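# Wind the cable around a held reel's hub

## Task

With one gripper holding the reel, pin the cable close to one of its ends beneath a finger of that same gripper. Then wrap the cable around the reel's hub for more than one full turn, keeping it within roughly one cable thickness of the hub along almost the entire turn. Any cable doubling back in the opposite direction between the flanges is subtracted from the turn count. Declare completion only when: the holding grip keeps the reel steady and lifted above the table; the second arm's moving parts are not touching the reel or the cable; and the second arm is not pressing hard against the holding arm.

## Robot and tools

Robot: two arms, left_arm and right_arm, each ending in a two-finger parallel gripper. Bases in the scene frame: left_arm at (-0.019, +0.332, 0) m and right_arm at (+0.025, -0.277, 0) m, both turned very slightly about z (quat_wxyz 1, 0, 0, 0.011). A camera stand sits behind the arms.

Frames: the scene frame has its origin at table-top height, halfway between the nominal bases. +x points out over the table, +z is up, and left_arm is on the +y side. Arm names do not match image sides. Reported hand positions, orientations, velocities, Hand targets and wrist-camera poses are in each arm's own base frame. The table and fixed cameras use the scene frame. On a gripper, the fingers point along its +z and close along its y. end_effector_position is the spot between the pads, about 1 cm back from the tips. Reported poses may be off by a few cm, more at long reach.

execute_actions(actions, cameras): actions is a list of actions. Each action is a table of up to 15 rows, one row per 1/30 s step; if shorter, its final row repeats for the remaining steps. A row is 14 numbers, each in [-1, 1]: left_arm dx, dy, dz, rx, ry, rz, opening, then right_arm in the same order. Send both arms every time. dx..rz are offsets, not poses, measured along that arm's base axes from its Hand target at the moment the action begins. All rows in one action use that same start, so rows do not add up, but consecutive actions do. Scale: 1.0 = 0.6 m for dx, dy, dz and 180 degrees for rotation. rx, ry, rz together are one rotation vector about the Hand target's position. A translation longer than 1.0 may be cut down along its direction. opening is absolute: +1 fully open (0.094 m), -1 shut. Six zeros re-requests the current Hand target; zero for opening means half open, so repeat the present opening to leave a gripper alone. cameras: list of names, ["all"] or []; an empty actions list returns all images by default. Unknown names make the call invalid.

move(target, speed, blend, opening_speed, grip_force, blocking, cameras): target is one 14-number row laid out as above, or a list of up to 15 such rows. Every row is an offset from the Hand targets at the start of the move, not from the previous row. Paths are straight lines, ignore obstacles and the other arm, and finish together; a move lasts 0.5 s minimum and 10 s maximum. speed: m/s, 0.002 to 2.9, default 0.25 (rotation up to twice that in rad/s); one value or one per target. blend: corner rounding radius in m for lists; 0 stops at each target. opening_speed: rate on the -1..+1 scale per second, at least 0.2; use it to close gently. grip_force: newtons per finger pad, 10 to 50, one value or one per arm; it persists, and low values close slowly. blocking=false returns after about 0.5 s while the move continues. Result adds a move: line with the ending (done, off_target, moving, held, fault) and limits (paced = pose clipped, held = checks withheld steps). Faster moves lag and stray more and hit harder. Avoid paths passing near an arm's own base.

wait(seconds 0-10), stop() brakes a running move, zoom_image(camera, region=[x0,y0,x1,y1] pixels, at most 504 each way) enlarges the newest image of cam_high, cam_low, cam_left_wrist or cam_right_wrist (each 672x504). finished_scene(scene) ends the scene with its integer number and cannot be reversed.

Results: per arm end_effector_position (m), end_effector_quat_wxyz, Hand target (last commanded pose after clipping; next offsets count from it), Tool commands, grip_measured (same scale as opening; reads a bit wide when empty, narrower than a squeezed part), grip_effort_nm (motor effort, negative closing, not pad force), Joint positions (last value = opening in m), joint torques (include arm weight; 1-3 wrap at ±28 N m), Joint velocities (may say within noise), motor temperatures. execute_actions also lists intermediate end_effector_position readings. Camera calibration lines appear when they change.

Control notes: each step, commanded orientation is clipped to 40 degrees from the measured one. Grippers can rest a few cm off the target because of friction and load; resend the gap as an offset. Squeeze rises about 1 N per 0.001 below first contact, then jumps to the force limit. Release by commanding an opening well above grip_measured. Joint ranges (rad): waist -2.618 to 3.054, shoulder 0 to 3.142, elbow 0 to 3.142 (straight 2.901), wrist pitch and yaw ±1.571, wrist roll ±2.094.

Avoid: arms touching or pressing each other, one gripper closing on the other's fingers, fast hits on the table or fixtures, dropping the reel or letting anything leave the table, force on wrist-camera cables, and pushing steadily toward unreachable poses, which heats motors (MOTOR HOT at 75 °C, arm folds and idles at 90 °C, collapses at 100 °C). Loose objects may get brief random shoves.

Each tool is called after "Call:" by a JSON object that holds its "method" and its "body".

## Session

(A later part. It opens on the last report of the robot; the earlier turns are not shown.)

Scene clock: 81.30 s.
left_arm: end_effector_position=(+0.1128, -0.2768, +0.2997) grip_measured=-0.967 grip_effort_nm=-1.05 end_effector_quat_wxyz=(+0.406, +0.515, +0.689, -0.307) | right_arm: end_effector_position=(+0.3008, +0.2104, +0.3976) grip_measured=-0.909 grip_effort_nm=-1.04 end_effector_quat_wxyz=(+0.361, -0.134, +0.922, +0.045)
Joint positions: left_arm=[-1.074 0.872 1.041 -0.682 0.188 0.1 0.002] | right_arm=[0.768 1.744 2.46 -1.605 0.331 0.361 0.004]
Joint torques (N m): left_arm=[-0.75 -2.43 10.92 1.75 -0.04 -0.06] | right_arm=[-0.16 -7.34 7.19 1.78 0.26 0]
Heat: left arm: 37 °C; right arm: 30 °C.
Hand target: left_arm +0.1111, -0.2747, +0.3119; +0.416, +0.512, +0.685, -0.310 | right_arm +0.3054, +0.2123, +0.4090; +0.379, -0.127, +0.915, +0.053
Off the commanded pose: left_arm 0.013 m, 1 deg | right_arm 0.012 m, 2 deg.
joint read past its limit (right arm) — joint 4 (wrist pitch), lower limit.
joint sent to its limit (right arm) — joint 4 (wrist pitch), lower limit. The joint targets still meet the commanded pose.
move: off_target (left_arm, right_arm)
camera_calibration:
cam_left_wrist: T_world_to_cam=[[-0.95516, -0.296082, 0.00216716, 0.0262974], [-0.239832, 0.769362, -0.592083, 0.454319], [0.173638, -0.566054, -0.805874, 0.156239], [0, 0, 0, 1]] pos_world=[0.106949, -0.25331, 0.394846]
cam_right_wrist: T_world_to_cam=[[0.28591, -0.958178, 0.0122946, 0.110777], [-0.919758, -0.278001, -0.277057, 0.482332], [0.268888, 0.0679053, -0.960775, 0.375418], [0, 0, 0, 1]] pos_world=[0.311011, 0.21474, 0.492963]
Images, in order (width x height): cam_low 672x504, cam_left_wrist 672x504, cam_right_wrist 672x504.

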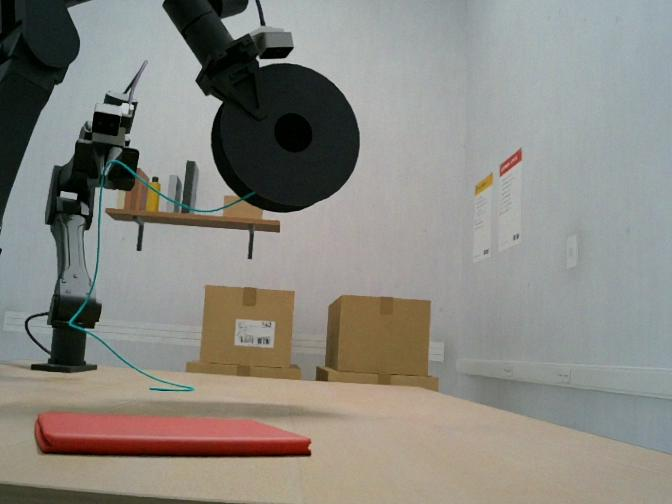

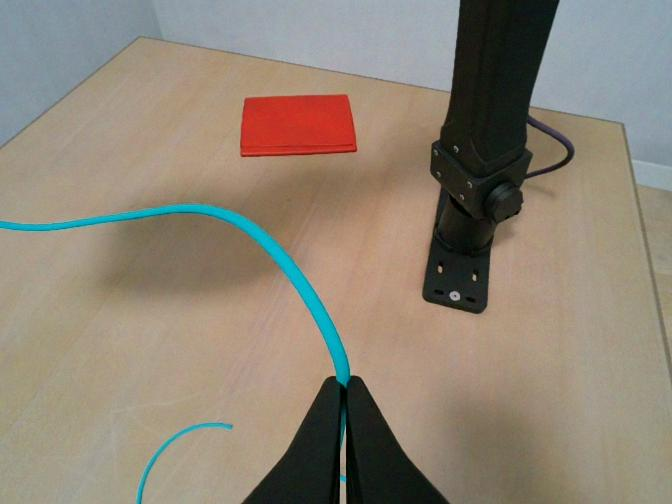

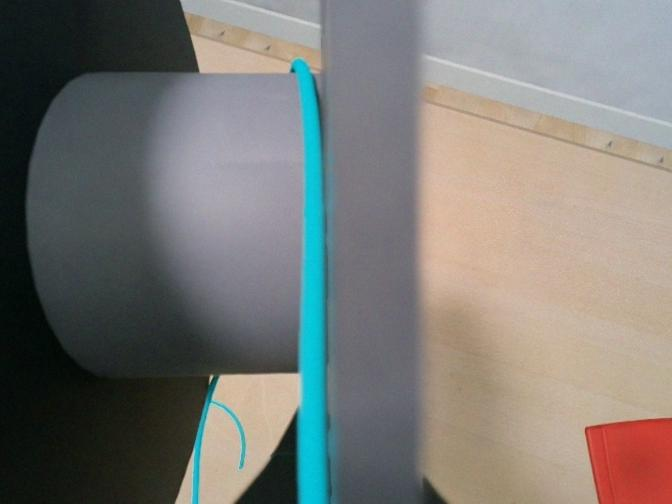

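Call:
{"method": "move", "body": {"target": [[0.015,0.015,0.2,-0.05,-0.015,0,-1,0,0,0,0,0,0,-1],[0.063,0.018,0.332,-0.093,-0.0276,0,-1,0,0,0,0,0,0,-1],[0.2,0.06,0.425,-0.12,-0.035,0,-1,0,0,0,0,0,0,-1],[0.32,0.0945,0.42,-0.144,-0.0426,0,-1,0,0,0,0,0,0,-1]], "speed": 0.13, "blend": 0.03, "cameras": ["all"]}}

Scene clock: 85.53 s.
left_arm: end_effector_position=(+0.3025, -0.2186, +0.5652) grip_measured=-0.967 grip_effort_nm=-1.05 end_effector_quat_wxyz=(+0.567, +0.425, +0.570, -0.417) | right_arm: end_effector_position=(+0.3007, +0.2105, +0.3975) grip_measured=-0.909 grip_effort_nm=-1.04 end_effector_quat_wxyz=(+0.361, -0.134, +0.922, +0.045)
Joint positions: left_arm=[-0.186 1.545 2.132 -0.607 1.089 0.023 0.002] | right_arm=[0.768 1.744 2.46 -1.605 0.33 0.361 0.004]
Joint torques (N m): left_arm=[0.42 -6.69 5.56 1.66 0.13 -0.11] | right_arm=[-0.17 -7.28 7.12 1.78 0.24 0]
Heat: left arm: 37 °C; right arm: 30 °C.
Hand target: left_arm +0.3030, -0.2181, +0.5639; +0.564, +0.425, +0.569, -0.421 | right_arm +0.3054, +0.2123, +0.4090; +0.379, -0.127, +0.915, +0.053
Off the commanded pose: left_arm 0.002 m, 0 deg | right_arm 0.012 m, 2 deg.
joint read past its limit (right arm) — joint 4 (wrist pitch), lower limit.
joint sent to its limit (right arm) — joint 4 (wrist pitch), lower limit. The joint targets still meet the commanded pose.
move: off_target (right_arm)
camera_calibration:
cam_left_wrist: T_world_to_cam=[[-0.951971, -0.306189, -0.000133931, 0.222195], [-0.131262, 0.408501, -0.90327, 0.676412], [0.276626, -0.859869, -0.429072, 0.0618649], [0, 0, 0, 1]] pos_world=[0.283197, -0.155086, 0.637558]
cam_right_wrist: T_world_to_cam=[[0.286185, -0.958099, 0.0120224, 0.110905], [-0.919728, -0.278199, -0.276957, 0.482343], [0.268697, 0.0682037, -0.960807, 0.375422], [0, 0, 0, 1]] pos_world=[0.311011, 0.21484, 0.492963]

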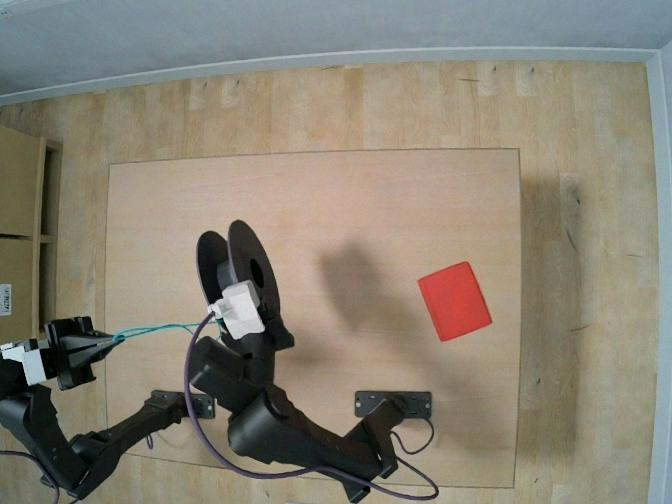

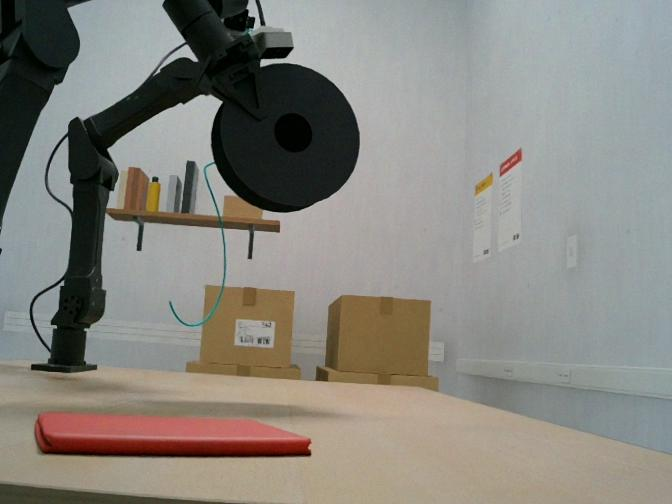

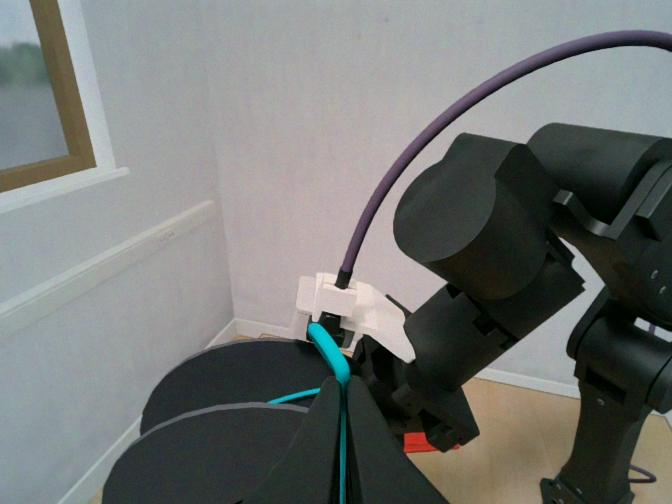

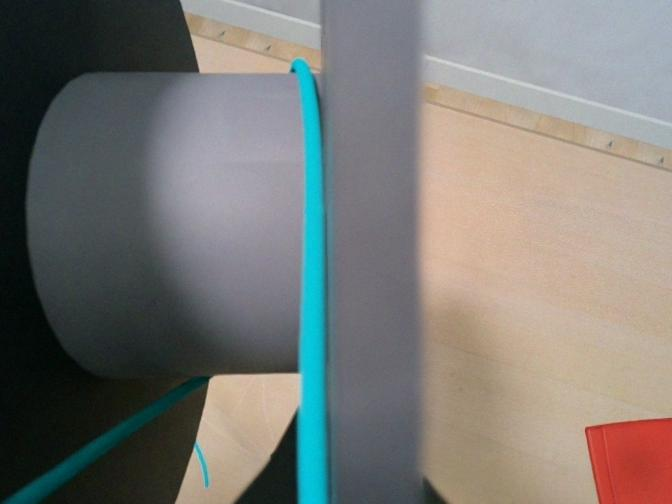

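Call:
{"method": "move", "body": {"target": [[0.1,0.03,0.0,0,0,0,-1,0,0,0,0,0,0,-1],[0.228,0.048,-0.06,0,0,0,-1,0,0,0,0,0,0,-1],[0.318,0.042,-0.24,0.096,0.028,0,-1,0,0,0,0,0,0,-1]], "speed": 0.12, "blend": 0.03, "cameras": ["all"]}}

Scene clock: 89.33 s.
left_arm: end_effector_position=(+0.4888, -0.1886, +0.4303) grip_measured=-0.967 grip_effort_nm=-1.05 end_effector_quat_wxyz=(+0.522, +0.453, +0.635, -0.345) | right_arm: end_effector_position=(+0.3007, +0.2105, +0.3975) grip_measured=-0.909 grip_effort_nm=-1.04 end_effector_quat_wxyz=(+0.361, -0.134, +0.922, +0.045)
Joint positions: left_arm=[-0.059 2.273 2.841 -1.062 1.096 0.481 0.002] | right_arm=[0.768 1.744 2.46 -1.605 0.33 0.361 0.004]
Joint torques (N m): left_arm=[-0.79 -12.11 8.69 1.37 0.28 0.05] | right_arm=[-0.2 -7.25 7.16 1.79 0.25 0.01]
Heat: left arm: 37 °C; right arm: 30 °C.
Hand target: left_arm +0.4939, -0.1928, +0.4200; +0.469, +0.486, +0.650, -0.349 | right_arm +0.3054, +0.2123, +0.4090; +0.379, -0.127, +0.915, +0.053
Off the commanded pose: left_arm 0.012 m, 7 deg | right_arm 0.012 m, 2 deg.
elbow stopped short (left arm): the move would have taken joint 3 (elbow) straighter than the controller allows.
joint read past its limit (right arm) — joint 4 (wrist pitch), lower limit.
joint sent to its limit (right arm) — joint 4 (wrist pitch), lower limit. The joint targets still meet the commanded pose.
move: off_target (left_arm, right_arm)
camera_calibration:
cam_left_wrist: T_world_to_cam=[[-0.929932, -0.366328, -0.0321093, 0.400397], [-0.198787, 0.574237, -0.794189, 0.584133], [0.309372, -0.732159, -0.606822, 0.0627795], [0, 0, 0, 1]] pos_world=[0.469037, -0.14279, 0.514865]
cam_right_wrist: T_world_to_cam=[[0.286185, -0.958099, 0.0120224, 0.110905], [-0.919728, -0.278199, -0.276957, 0.482343], [0.268697, 0.0682037, -0.960807, 0.375422], [0, 0, 0, 1]] pos_world=[0.311011, 0.21484, 0.492963]

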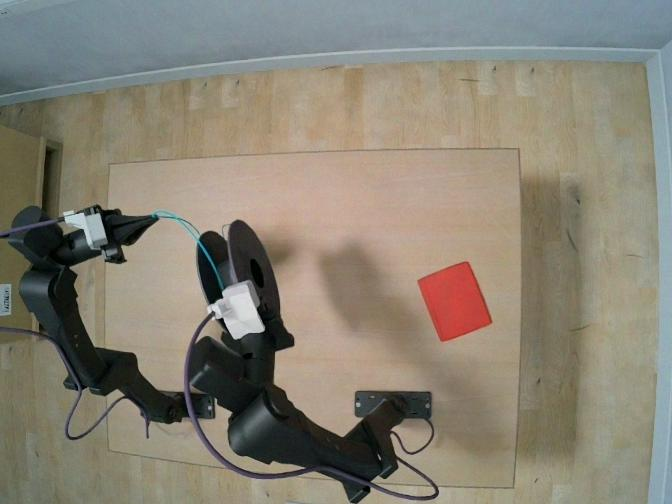

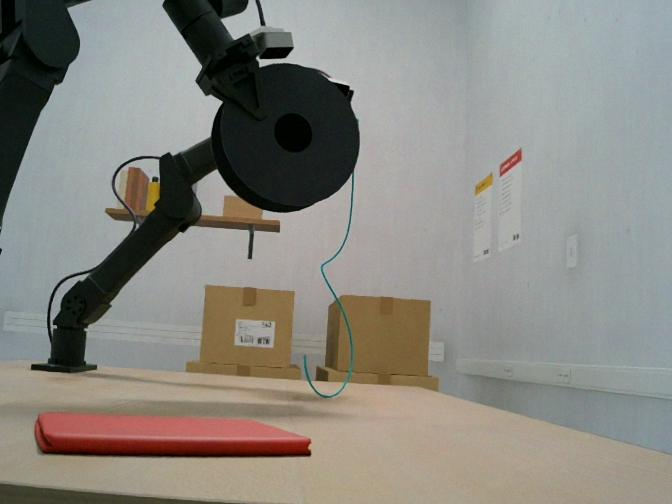

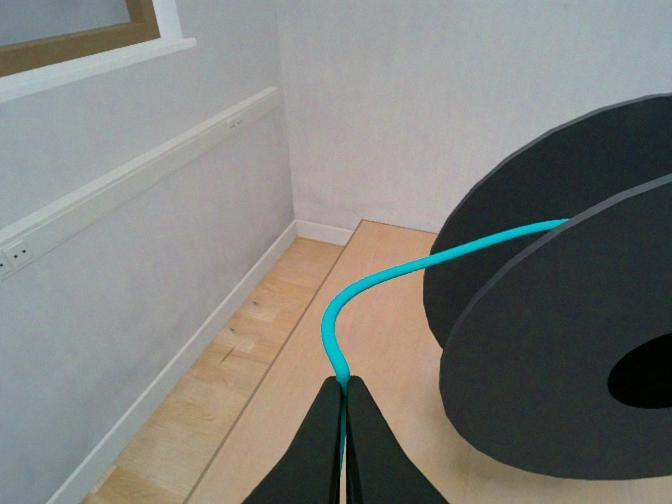

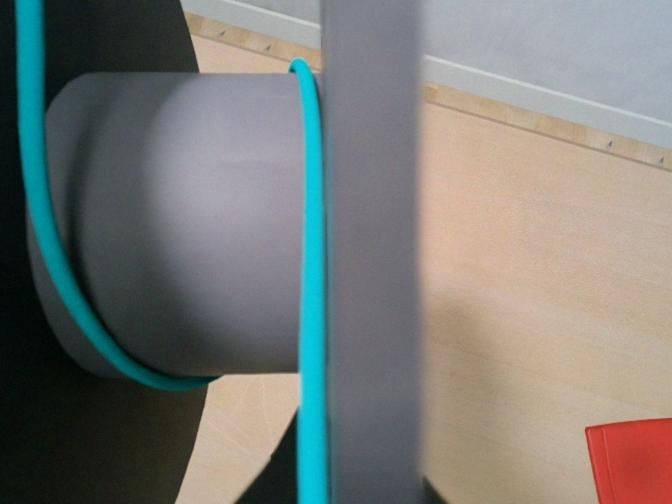

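Call:
{"method": "move", "body": {"target": [[0.07,-0.154,-0.03,0,0,0,-1,0,0,0,0,0,0,-1],[0.075,-0.154,-0.12,0,0,0,-1,0,0,0,0,0,0,-1]], "speed": 0.1, "blend": 0.02, "cameras": ["all"]}}

Scene clock: 91.93 s.
left_arm: end_effector_position=(+0.5340, -0.2834, +0.3612) grip_measured=-0.967 grip_effort_nm=-1.05 end_effector_quat_wxyz=(+0.505, +0.466, +0.640, -0.345) | right_arm: end_effector_position=(+0.3007, +0.2105, +0.3975) grip_measured=-0.909 grip_effort_nm=-1.05 end_effector_quat_wxyz=(+0.361, -0.134, +0.922, +0.045)
Joint positions: left_arm=[-0.247 2.449 2.841 -0.831 0.935 0.39 0.002] | right_arm=[0.768 1.744 2.46 -1.605 0.33 0.361 0.004]
Joint torques (N m): left_arm=[0.05 -14.31 9.59 1.49 0.32 0.1] | right_arm=[-0.16 -7.28 7.1 1.78 0.24 0]
Heat: left arm: 38 °C; right arm: 30 °C.
Hand target: left_arm +0.5389, -0.2852, +0.3479; +0.469, +0.486, +0.650, -0.349 | right_arm +0.3054, +0.2123, +0.4090; +0.379, -0.127, +0.915, +0.053
Off the commanded pose: left_arm 0.014 m, 5 deg | right_arm 0.012 m, 2 deg.
elbow stopped short (left arm): the move would have taken joint 3 (elbow) straighter than the controller allows.
joint read past its limit (right arm) — joint 4 (wrist pitch), lower limit.
joint sent to its limit (right arm) — joint 4 (wrist pitch), lower limit. The joint targets still meet the commanded pose.
move: off_target (left_arm, right_arm)
camera_calibration:
cam_left_wrist: T_world_to_cam=[[-0.938497, -0.344221, -0.0271311, 0.414594], [-0.199171, 0.60386, -0.771806, 0.59313], [0.282055, -0.718934, -0.635279, -0.0338616], [0, 0, 0, 1]] pos_world=[0.51678, -0.239799, 0.447518]
cam_right_wrist: T_world_to_cam=[[0.286185, -0.958099, 0.0120224, 0.110905], [-0.919728, -0.278199, -0.276957, 0.482343], [0.268697, 0.0682037, -0.960807, 0.375422], [0, 0, 0, 1]] pos_world=[0.311011, 0.21484, 0.492963]

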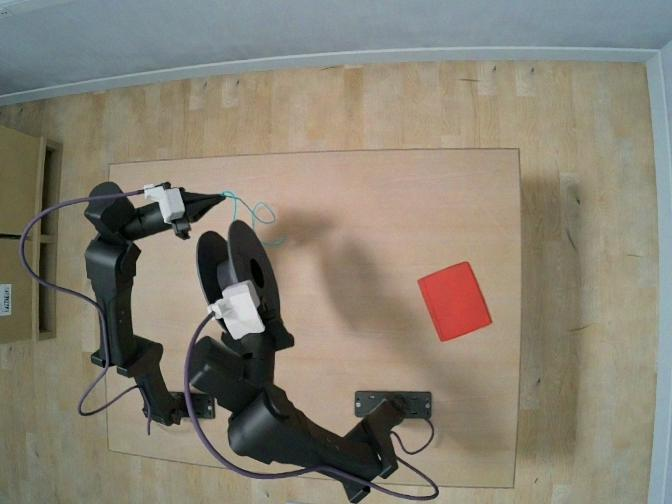

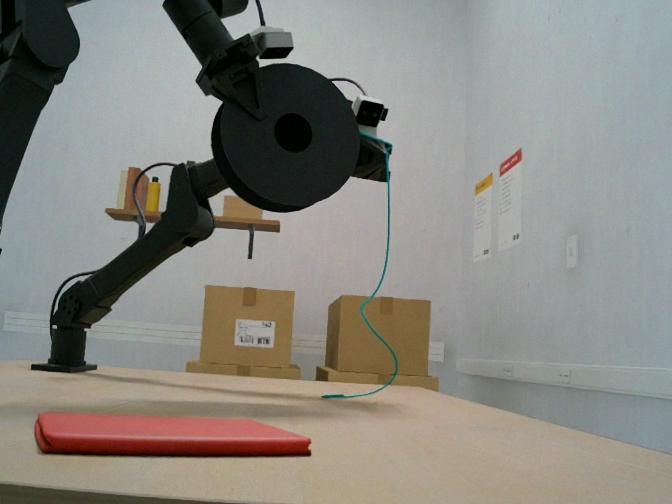

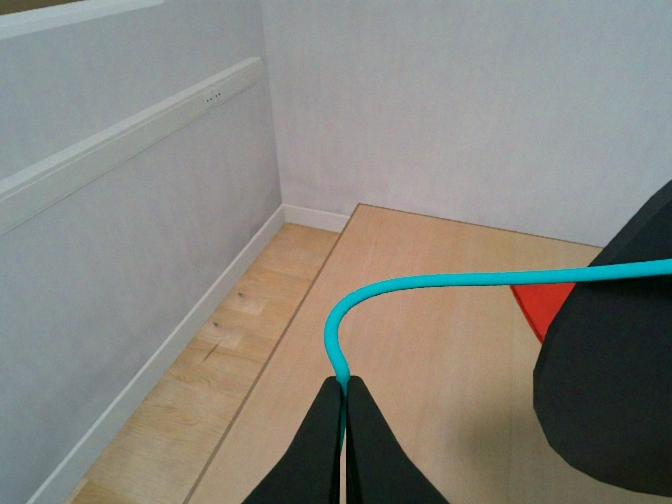

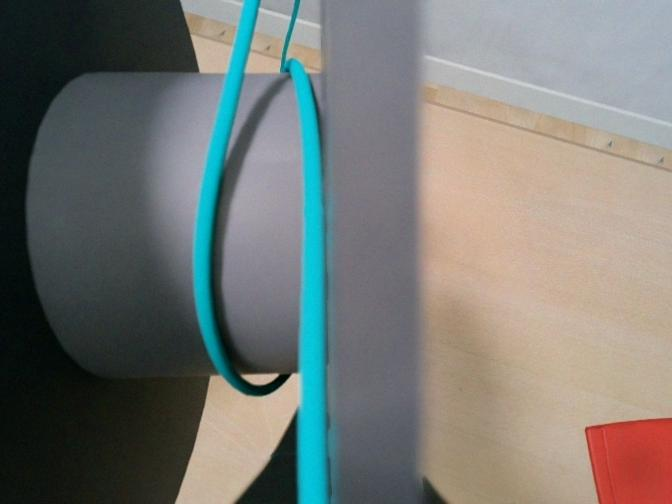

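Call:
{"method": "move", "body": {"target": [[-0.01,0.035,-0.08,0,0,0,-1,0,0,0,0,0,0,-1],[-0.083,0.012,-0.2,0,0,0,-1,0,0,0,0,0,0,-1]], "speed": 0.08, "blend": 0.02, "cameras": ["all"]}}

Call:
{"method": "zoom_image", "body": {"camera": "cam_right_wrist", "region": [0, 20, 350, 420]}}

Scene clock: 94.97 s.
left_arm: end_effector_position=(+0.4915, -0.2824, +0.2304) grip_measured=-0.967 grip_effort_nm=-1.05 end_effector_quat_wxyz=(+0.472, +0.494, +0.635, -0.361) | right_arm: end_effector_position=(+0.3016, +0.2130, +0.3946) grip_measured=-0.909 grip_effort_nm=-1.04 end_effector_quat_wxyz=(+0.357, -0.136, +0.923, +0.046)
Joint positions: left_arm=[-0.255 2.093 1.747 -0.212 0.984 0.489 0.002] | right_arm=[0.768 1.752 2.46 -1.605 0.323 0.36 0.004]
Joint torques (N m): left_arm=[0.05 -18.48 5.9 1.38 -0.06 -0.04] | right_arm=[-0.16 -8.08 7.13 1.77 0.32 0]
Heat: left arm: 38 °C; right arm: 30 °C.
Hand target: left_arm +0.4891, -0.2780, +0.2280; +0.469, +0.486, +0.650, -0.349 | right_arm +0.3055, +0.2122, +0.4090; +0.379, -0.127, +0.915, +0.053
Off the commanded pose: left_arm 0.006 m, 2 deg | right_arm 0.015 m, 3 deg.
joint read past its limit (right arm) — joint 4 (wrist pitch), lower limit.
joint sent to its limit (right arm) — joint 4 (wrist pitch), lower limit. The joint targets still meet the commanded pose.
move: off_target (right_arm)
camera_calibration:
cam_left_wrist: T_world_to_cam=[[-0.963083, -0.269096, -0.00765905, 0.400197], [-0.174382, 0.645276, -0.743781, 0.476219], [0.205091, -0.714987, -0.66838, -0.0577254], [0, 0, 0, 1]] pos_world=[0.480306, -0.240874, 0.318685]
cam_right_wrist: T_world_to_cam=[[0.290808, -0.956724, 0.0104837, 0.111934], [-0.921022, -0.28289, -0.267754, 0.480771], [0.259132, 0.0682091, -0.96343, 0.376049], [0, 0, 0, 1]] pos_world=[0.312803, 0.217445, 0.489851]

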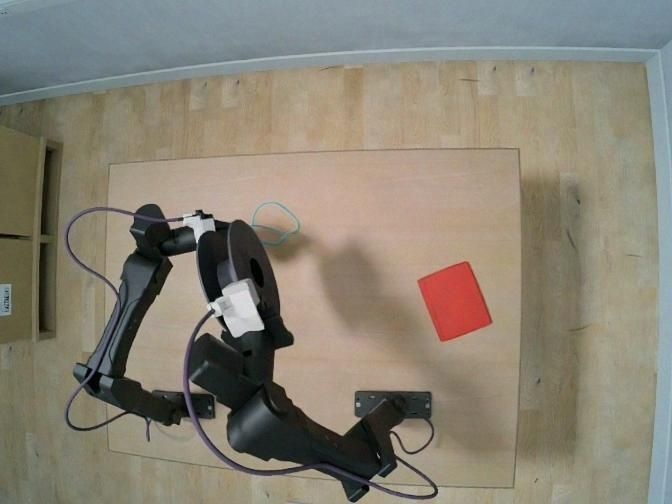

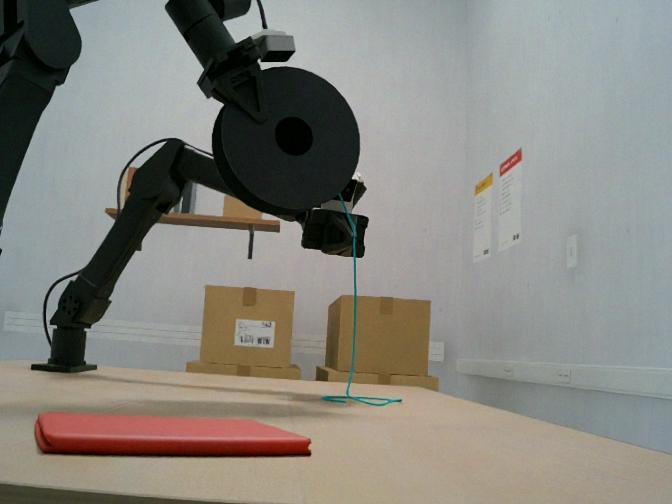

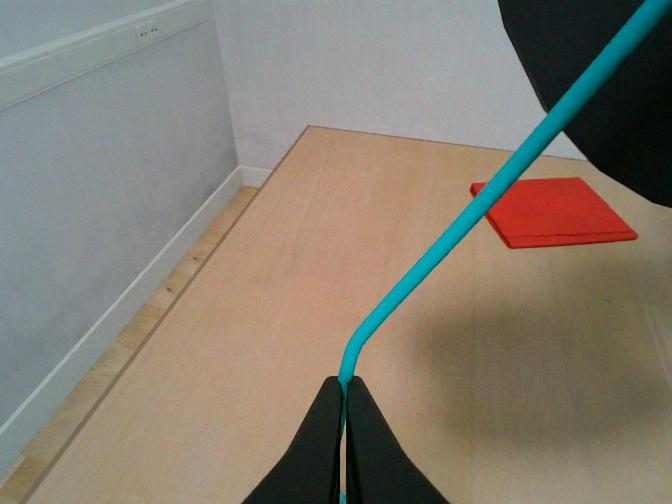

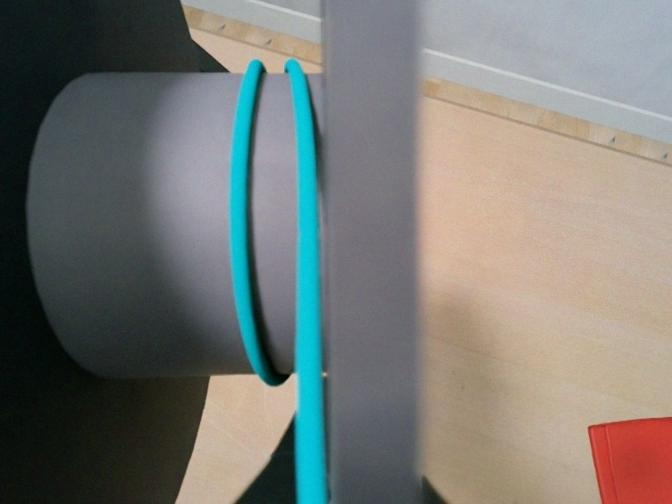

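Scaled by 1.260 from the camera's 672x504 image, which has a finer 960x720 frame.

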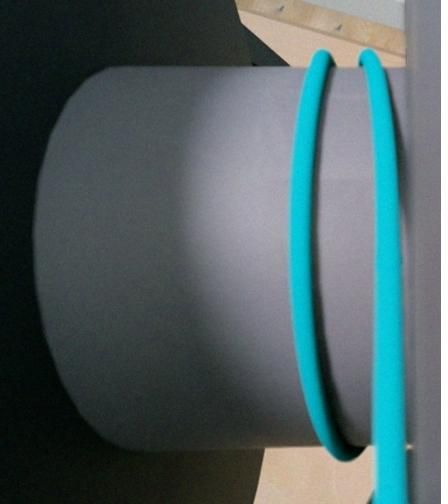

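Call:
{"method": "move", "body": {"target": [[0,0,0.01,0,0,0,-0.5,0,0,0,0,0,0,-1],[-0.08,0.22,-0.02,0,0,0,-0.4,0,0,0,0,0,0,-1],[-0.3,0.42,0.05,0,0,0,-0.4,0,0,0,0,0,0,-1]], "speed": 0.13, "opening_speed": 0.5, "blend": [0,0.03,0], "cameras": ["all"]}}

Scene clock: 101.33 s.
left_arm: end_effector_position=(+0.3143, -0.0248, +0.2542) grip_measured=-0.402 grip_effort_nm=0.09 end_effector_quat_wxyz=(+0.481, +0.464, +0.679, -0.305) | right_arm: end_effector_position=(+0.3016, +0.2130, +0.3946) grip_measured=-0.909 grip_effort_nm=-1.05 end_effector_quat_wxyz=(+0.357, -0.136, +0.923, +0.046)
Joint positions: left_arm=[0.481 1.654 1.431 -1.548 1.205 1.817 0.028] | right_arm=[0.768 1.752 2.46 -1.605 0.323 0.36 0.004]
Joint torques (N m): left_arm=[0.51 -10.99 5.56 -0.12 0.8 0.13] | right_arm=[-0.13 -8.05 7.16 1.77 0.34 0.01]
Heat: left arm: 37 °C; right arm: 30 °C.
Hand target: left_arm +0.3091, -0.0260, +0.2580; +0.469, +0.486, +0.650, -0.349 | right_arm +0.3054, +0.2122, +0.4090; +0.379, -0.127, +0.915, +0.053
Off the commanded pose: left_arm 0.006 m, 7 deg | right_arm 0.015 m, 3 deg.
joint read past its limit (right arm) — joint 4 (wrist pitch), lower limit.
joint sent to its limit (left arm) — joint 4 (wrist pitch), lower limit. The joint targets are off in orientation, not in position.
joint sent to its limit (right arm) — joint 4 (wrist pitch), lower limit. The joint targets still meet the commanded pose.
move: off_target (left_arm, right_arm); blend cut to 0 m at target 2; target 2's new opening was sent with left_arm's hand 0.017 m and 2 deg from that target
camera_calibration:
cam_left_wrist: T_world_to_cam=[[-0.916526, -0.398726, -0.0315773, 0.287301], [-0.263745, 0.661827, -0.701729, 0.314578], [0.300696, -0.634824, -0.711744, 0.161767], [0, 0, 0, 1]] pos_world=[0.297645, 0.00905177, 0.344958]
cam_right_wrist: T_world_to_cam=[[0.290808, -0.956724, 0.0104837, 0.111934], [-0.921022, -0.28289, -0.267754, 0.480771], [0.259132, 0.0682091, -0.96343, 0.376049], [0, 0, 0, 1]] pos_world=[0.312803, 0.217445, 0.489851]

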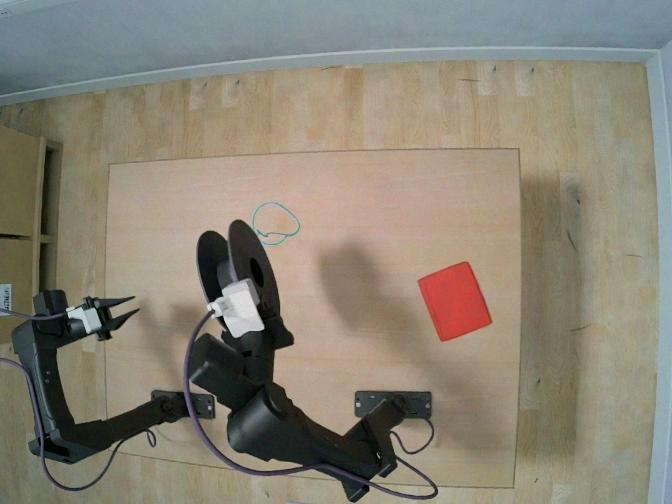

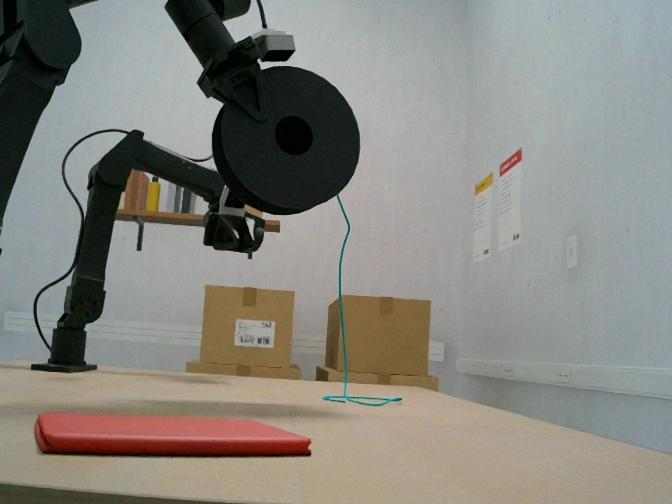

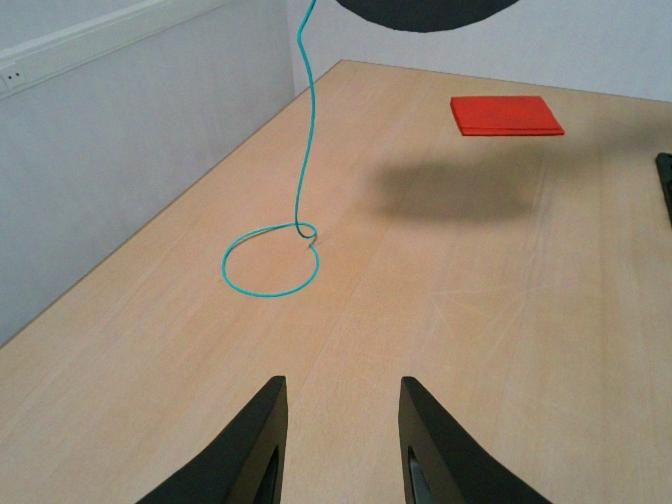

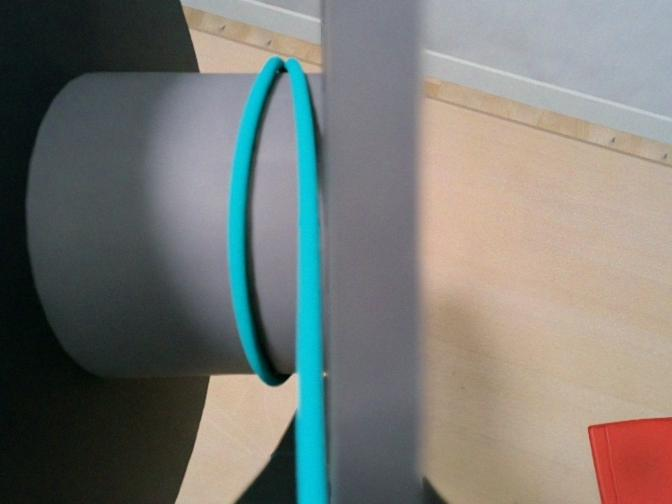

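Call:
{"method": "move", "body": {"target": [0,0,0,0,0,0,-0.4,0,0,-0.03,0.064,-0.212,0,-1], "speed": 0.12, "cameras": ["all"]}}

Call:
{"method": "zoom_image", "body": {"camera": "cam_right_wrist", "region": [0, 20, 350, 420]}}

Call:
{"method": "zoom_image", "body": {"camera": "cam_high", "region": [160, 180, 340, 340]}}

Scene clock: 105.63 s.
left_arm: end_effector_position=(+0.3143, -0.0248, +0.2541) grip_measured=-0.402 grip_effort_nm=0.10 end_effector_quat_wxyz=(+0.481, +0.464, +0.678, -0.305) | right_arm: end_effector_position=(+0.3085, +0.2150, +0.3682) grip_measured=-0.909 grip_effort_nm=-1.04 end_effector_quat_wxyz=(+0.639, -0.122, +0.755, +0.077)
Joint positions: left_arm=[0.481 1.654 1.431 -1.548 1.204 1.818 0.028] | right_arm=[0.873 1.105 1.101 -0.202 0.583 0.075 0.004]
Joint torques (N m): left_arm=[0.5 -10.96 5.52 -0.11 0.77 0.13] | right_arm=[0.51 -6.65 6.69 2.88 0.21 0.02]
Heat: left arm: 37 °C; right arm: 30 °C.
Hand target: left_arm +0.3091, -0.0260, +0.2580; +0.469, +0.486, +0.650, -0.349 | right_arm +0.3054, +0.2123, +0.3909; +0.667, -0.100, +0.732, +0.099
Off the commanded pose: left_arm 0.007 m, 7 deg | right_arm 0.023 m, 5 deg.
joint sent to its limit (left arm) — joint 4 (wrist pitch), lower limit. The joint targets are off in orientation, not in position.
move: off_target (left_arm, right_arm)
camera_calibration:
cam_left_wrist: T_world_to_cam=[[-0.91665, -0.398385, -0.0322877, 0.287445], [-0.263165, 0.662369, -0.701435, 0.31427], [0.300828, -0.634474, -0.712001, 0.161709], [0, 0, 0, 1]] pos_world=[0.297545, 0.00895139, 0.344858]
cam_right_wrist: T_world_to_cam=[[0.288023, -0.95671, 0.0418141, 0.101435], [-0.559441, -0.203541, -0.80349, 0.549318], [0.777218, 0.208032, -0.593847, 0.0227682], [0, 0, 0, 1]] pos_world=[0.2604, 0.204116, 0.450651]

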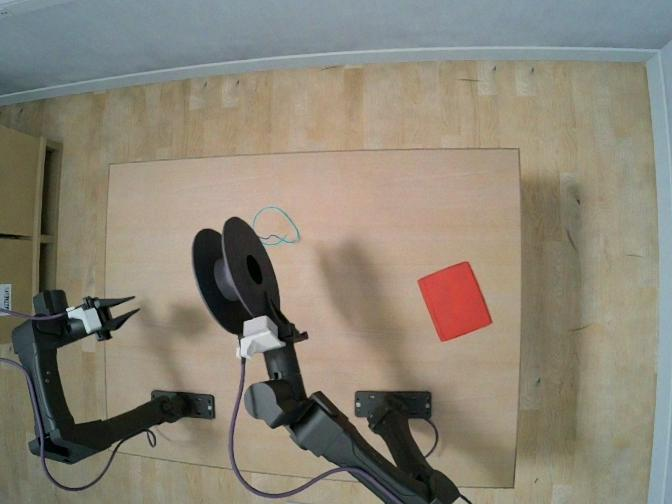

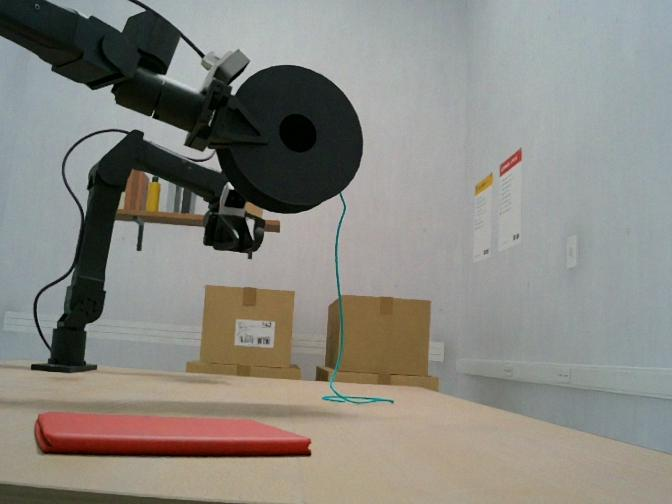

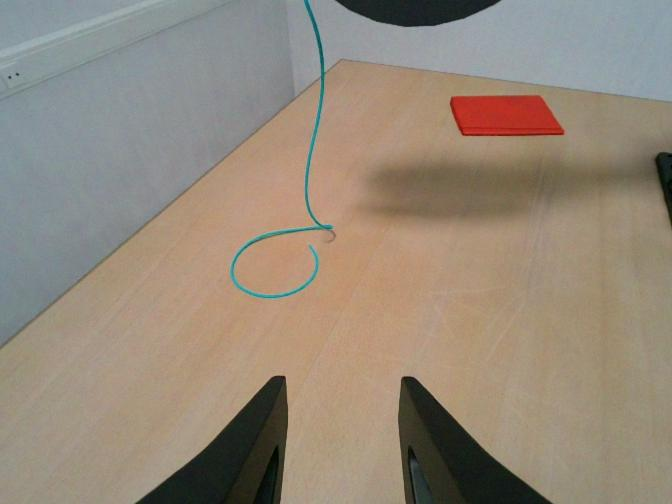

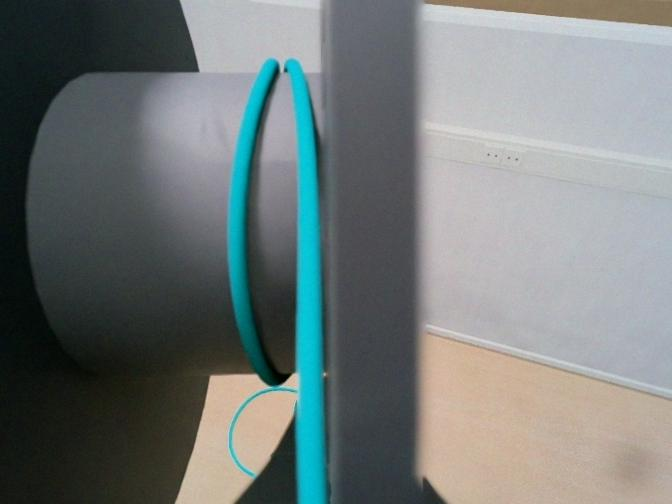

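Scaled by 1.260 from the camera's 672x504 image, which has a finer 960x720 frame.

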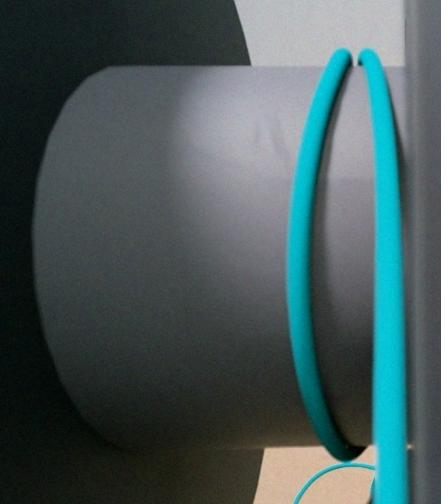

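Scaled by 2.800 from the camera's 672x504 image, which has a finer 960x720 frame.

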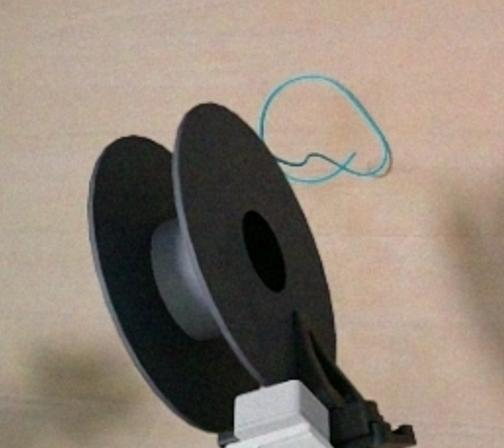

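Call:
{"method": "finished_scene", "body": {"scene": 2}}

The scene is finished: the task was done.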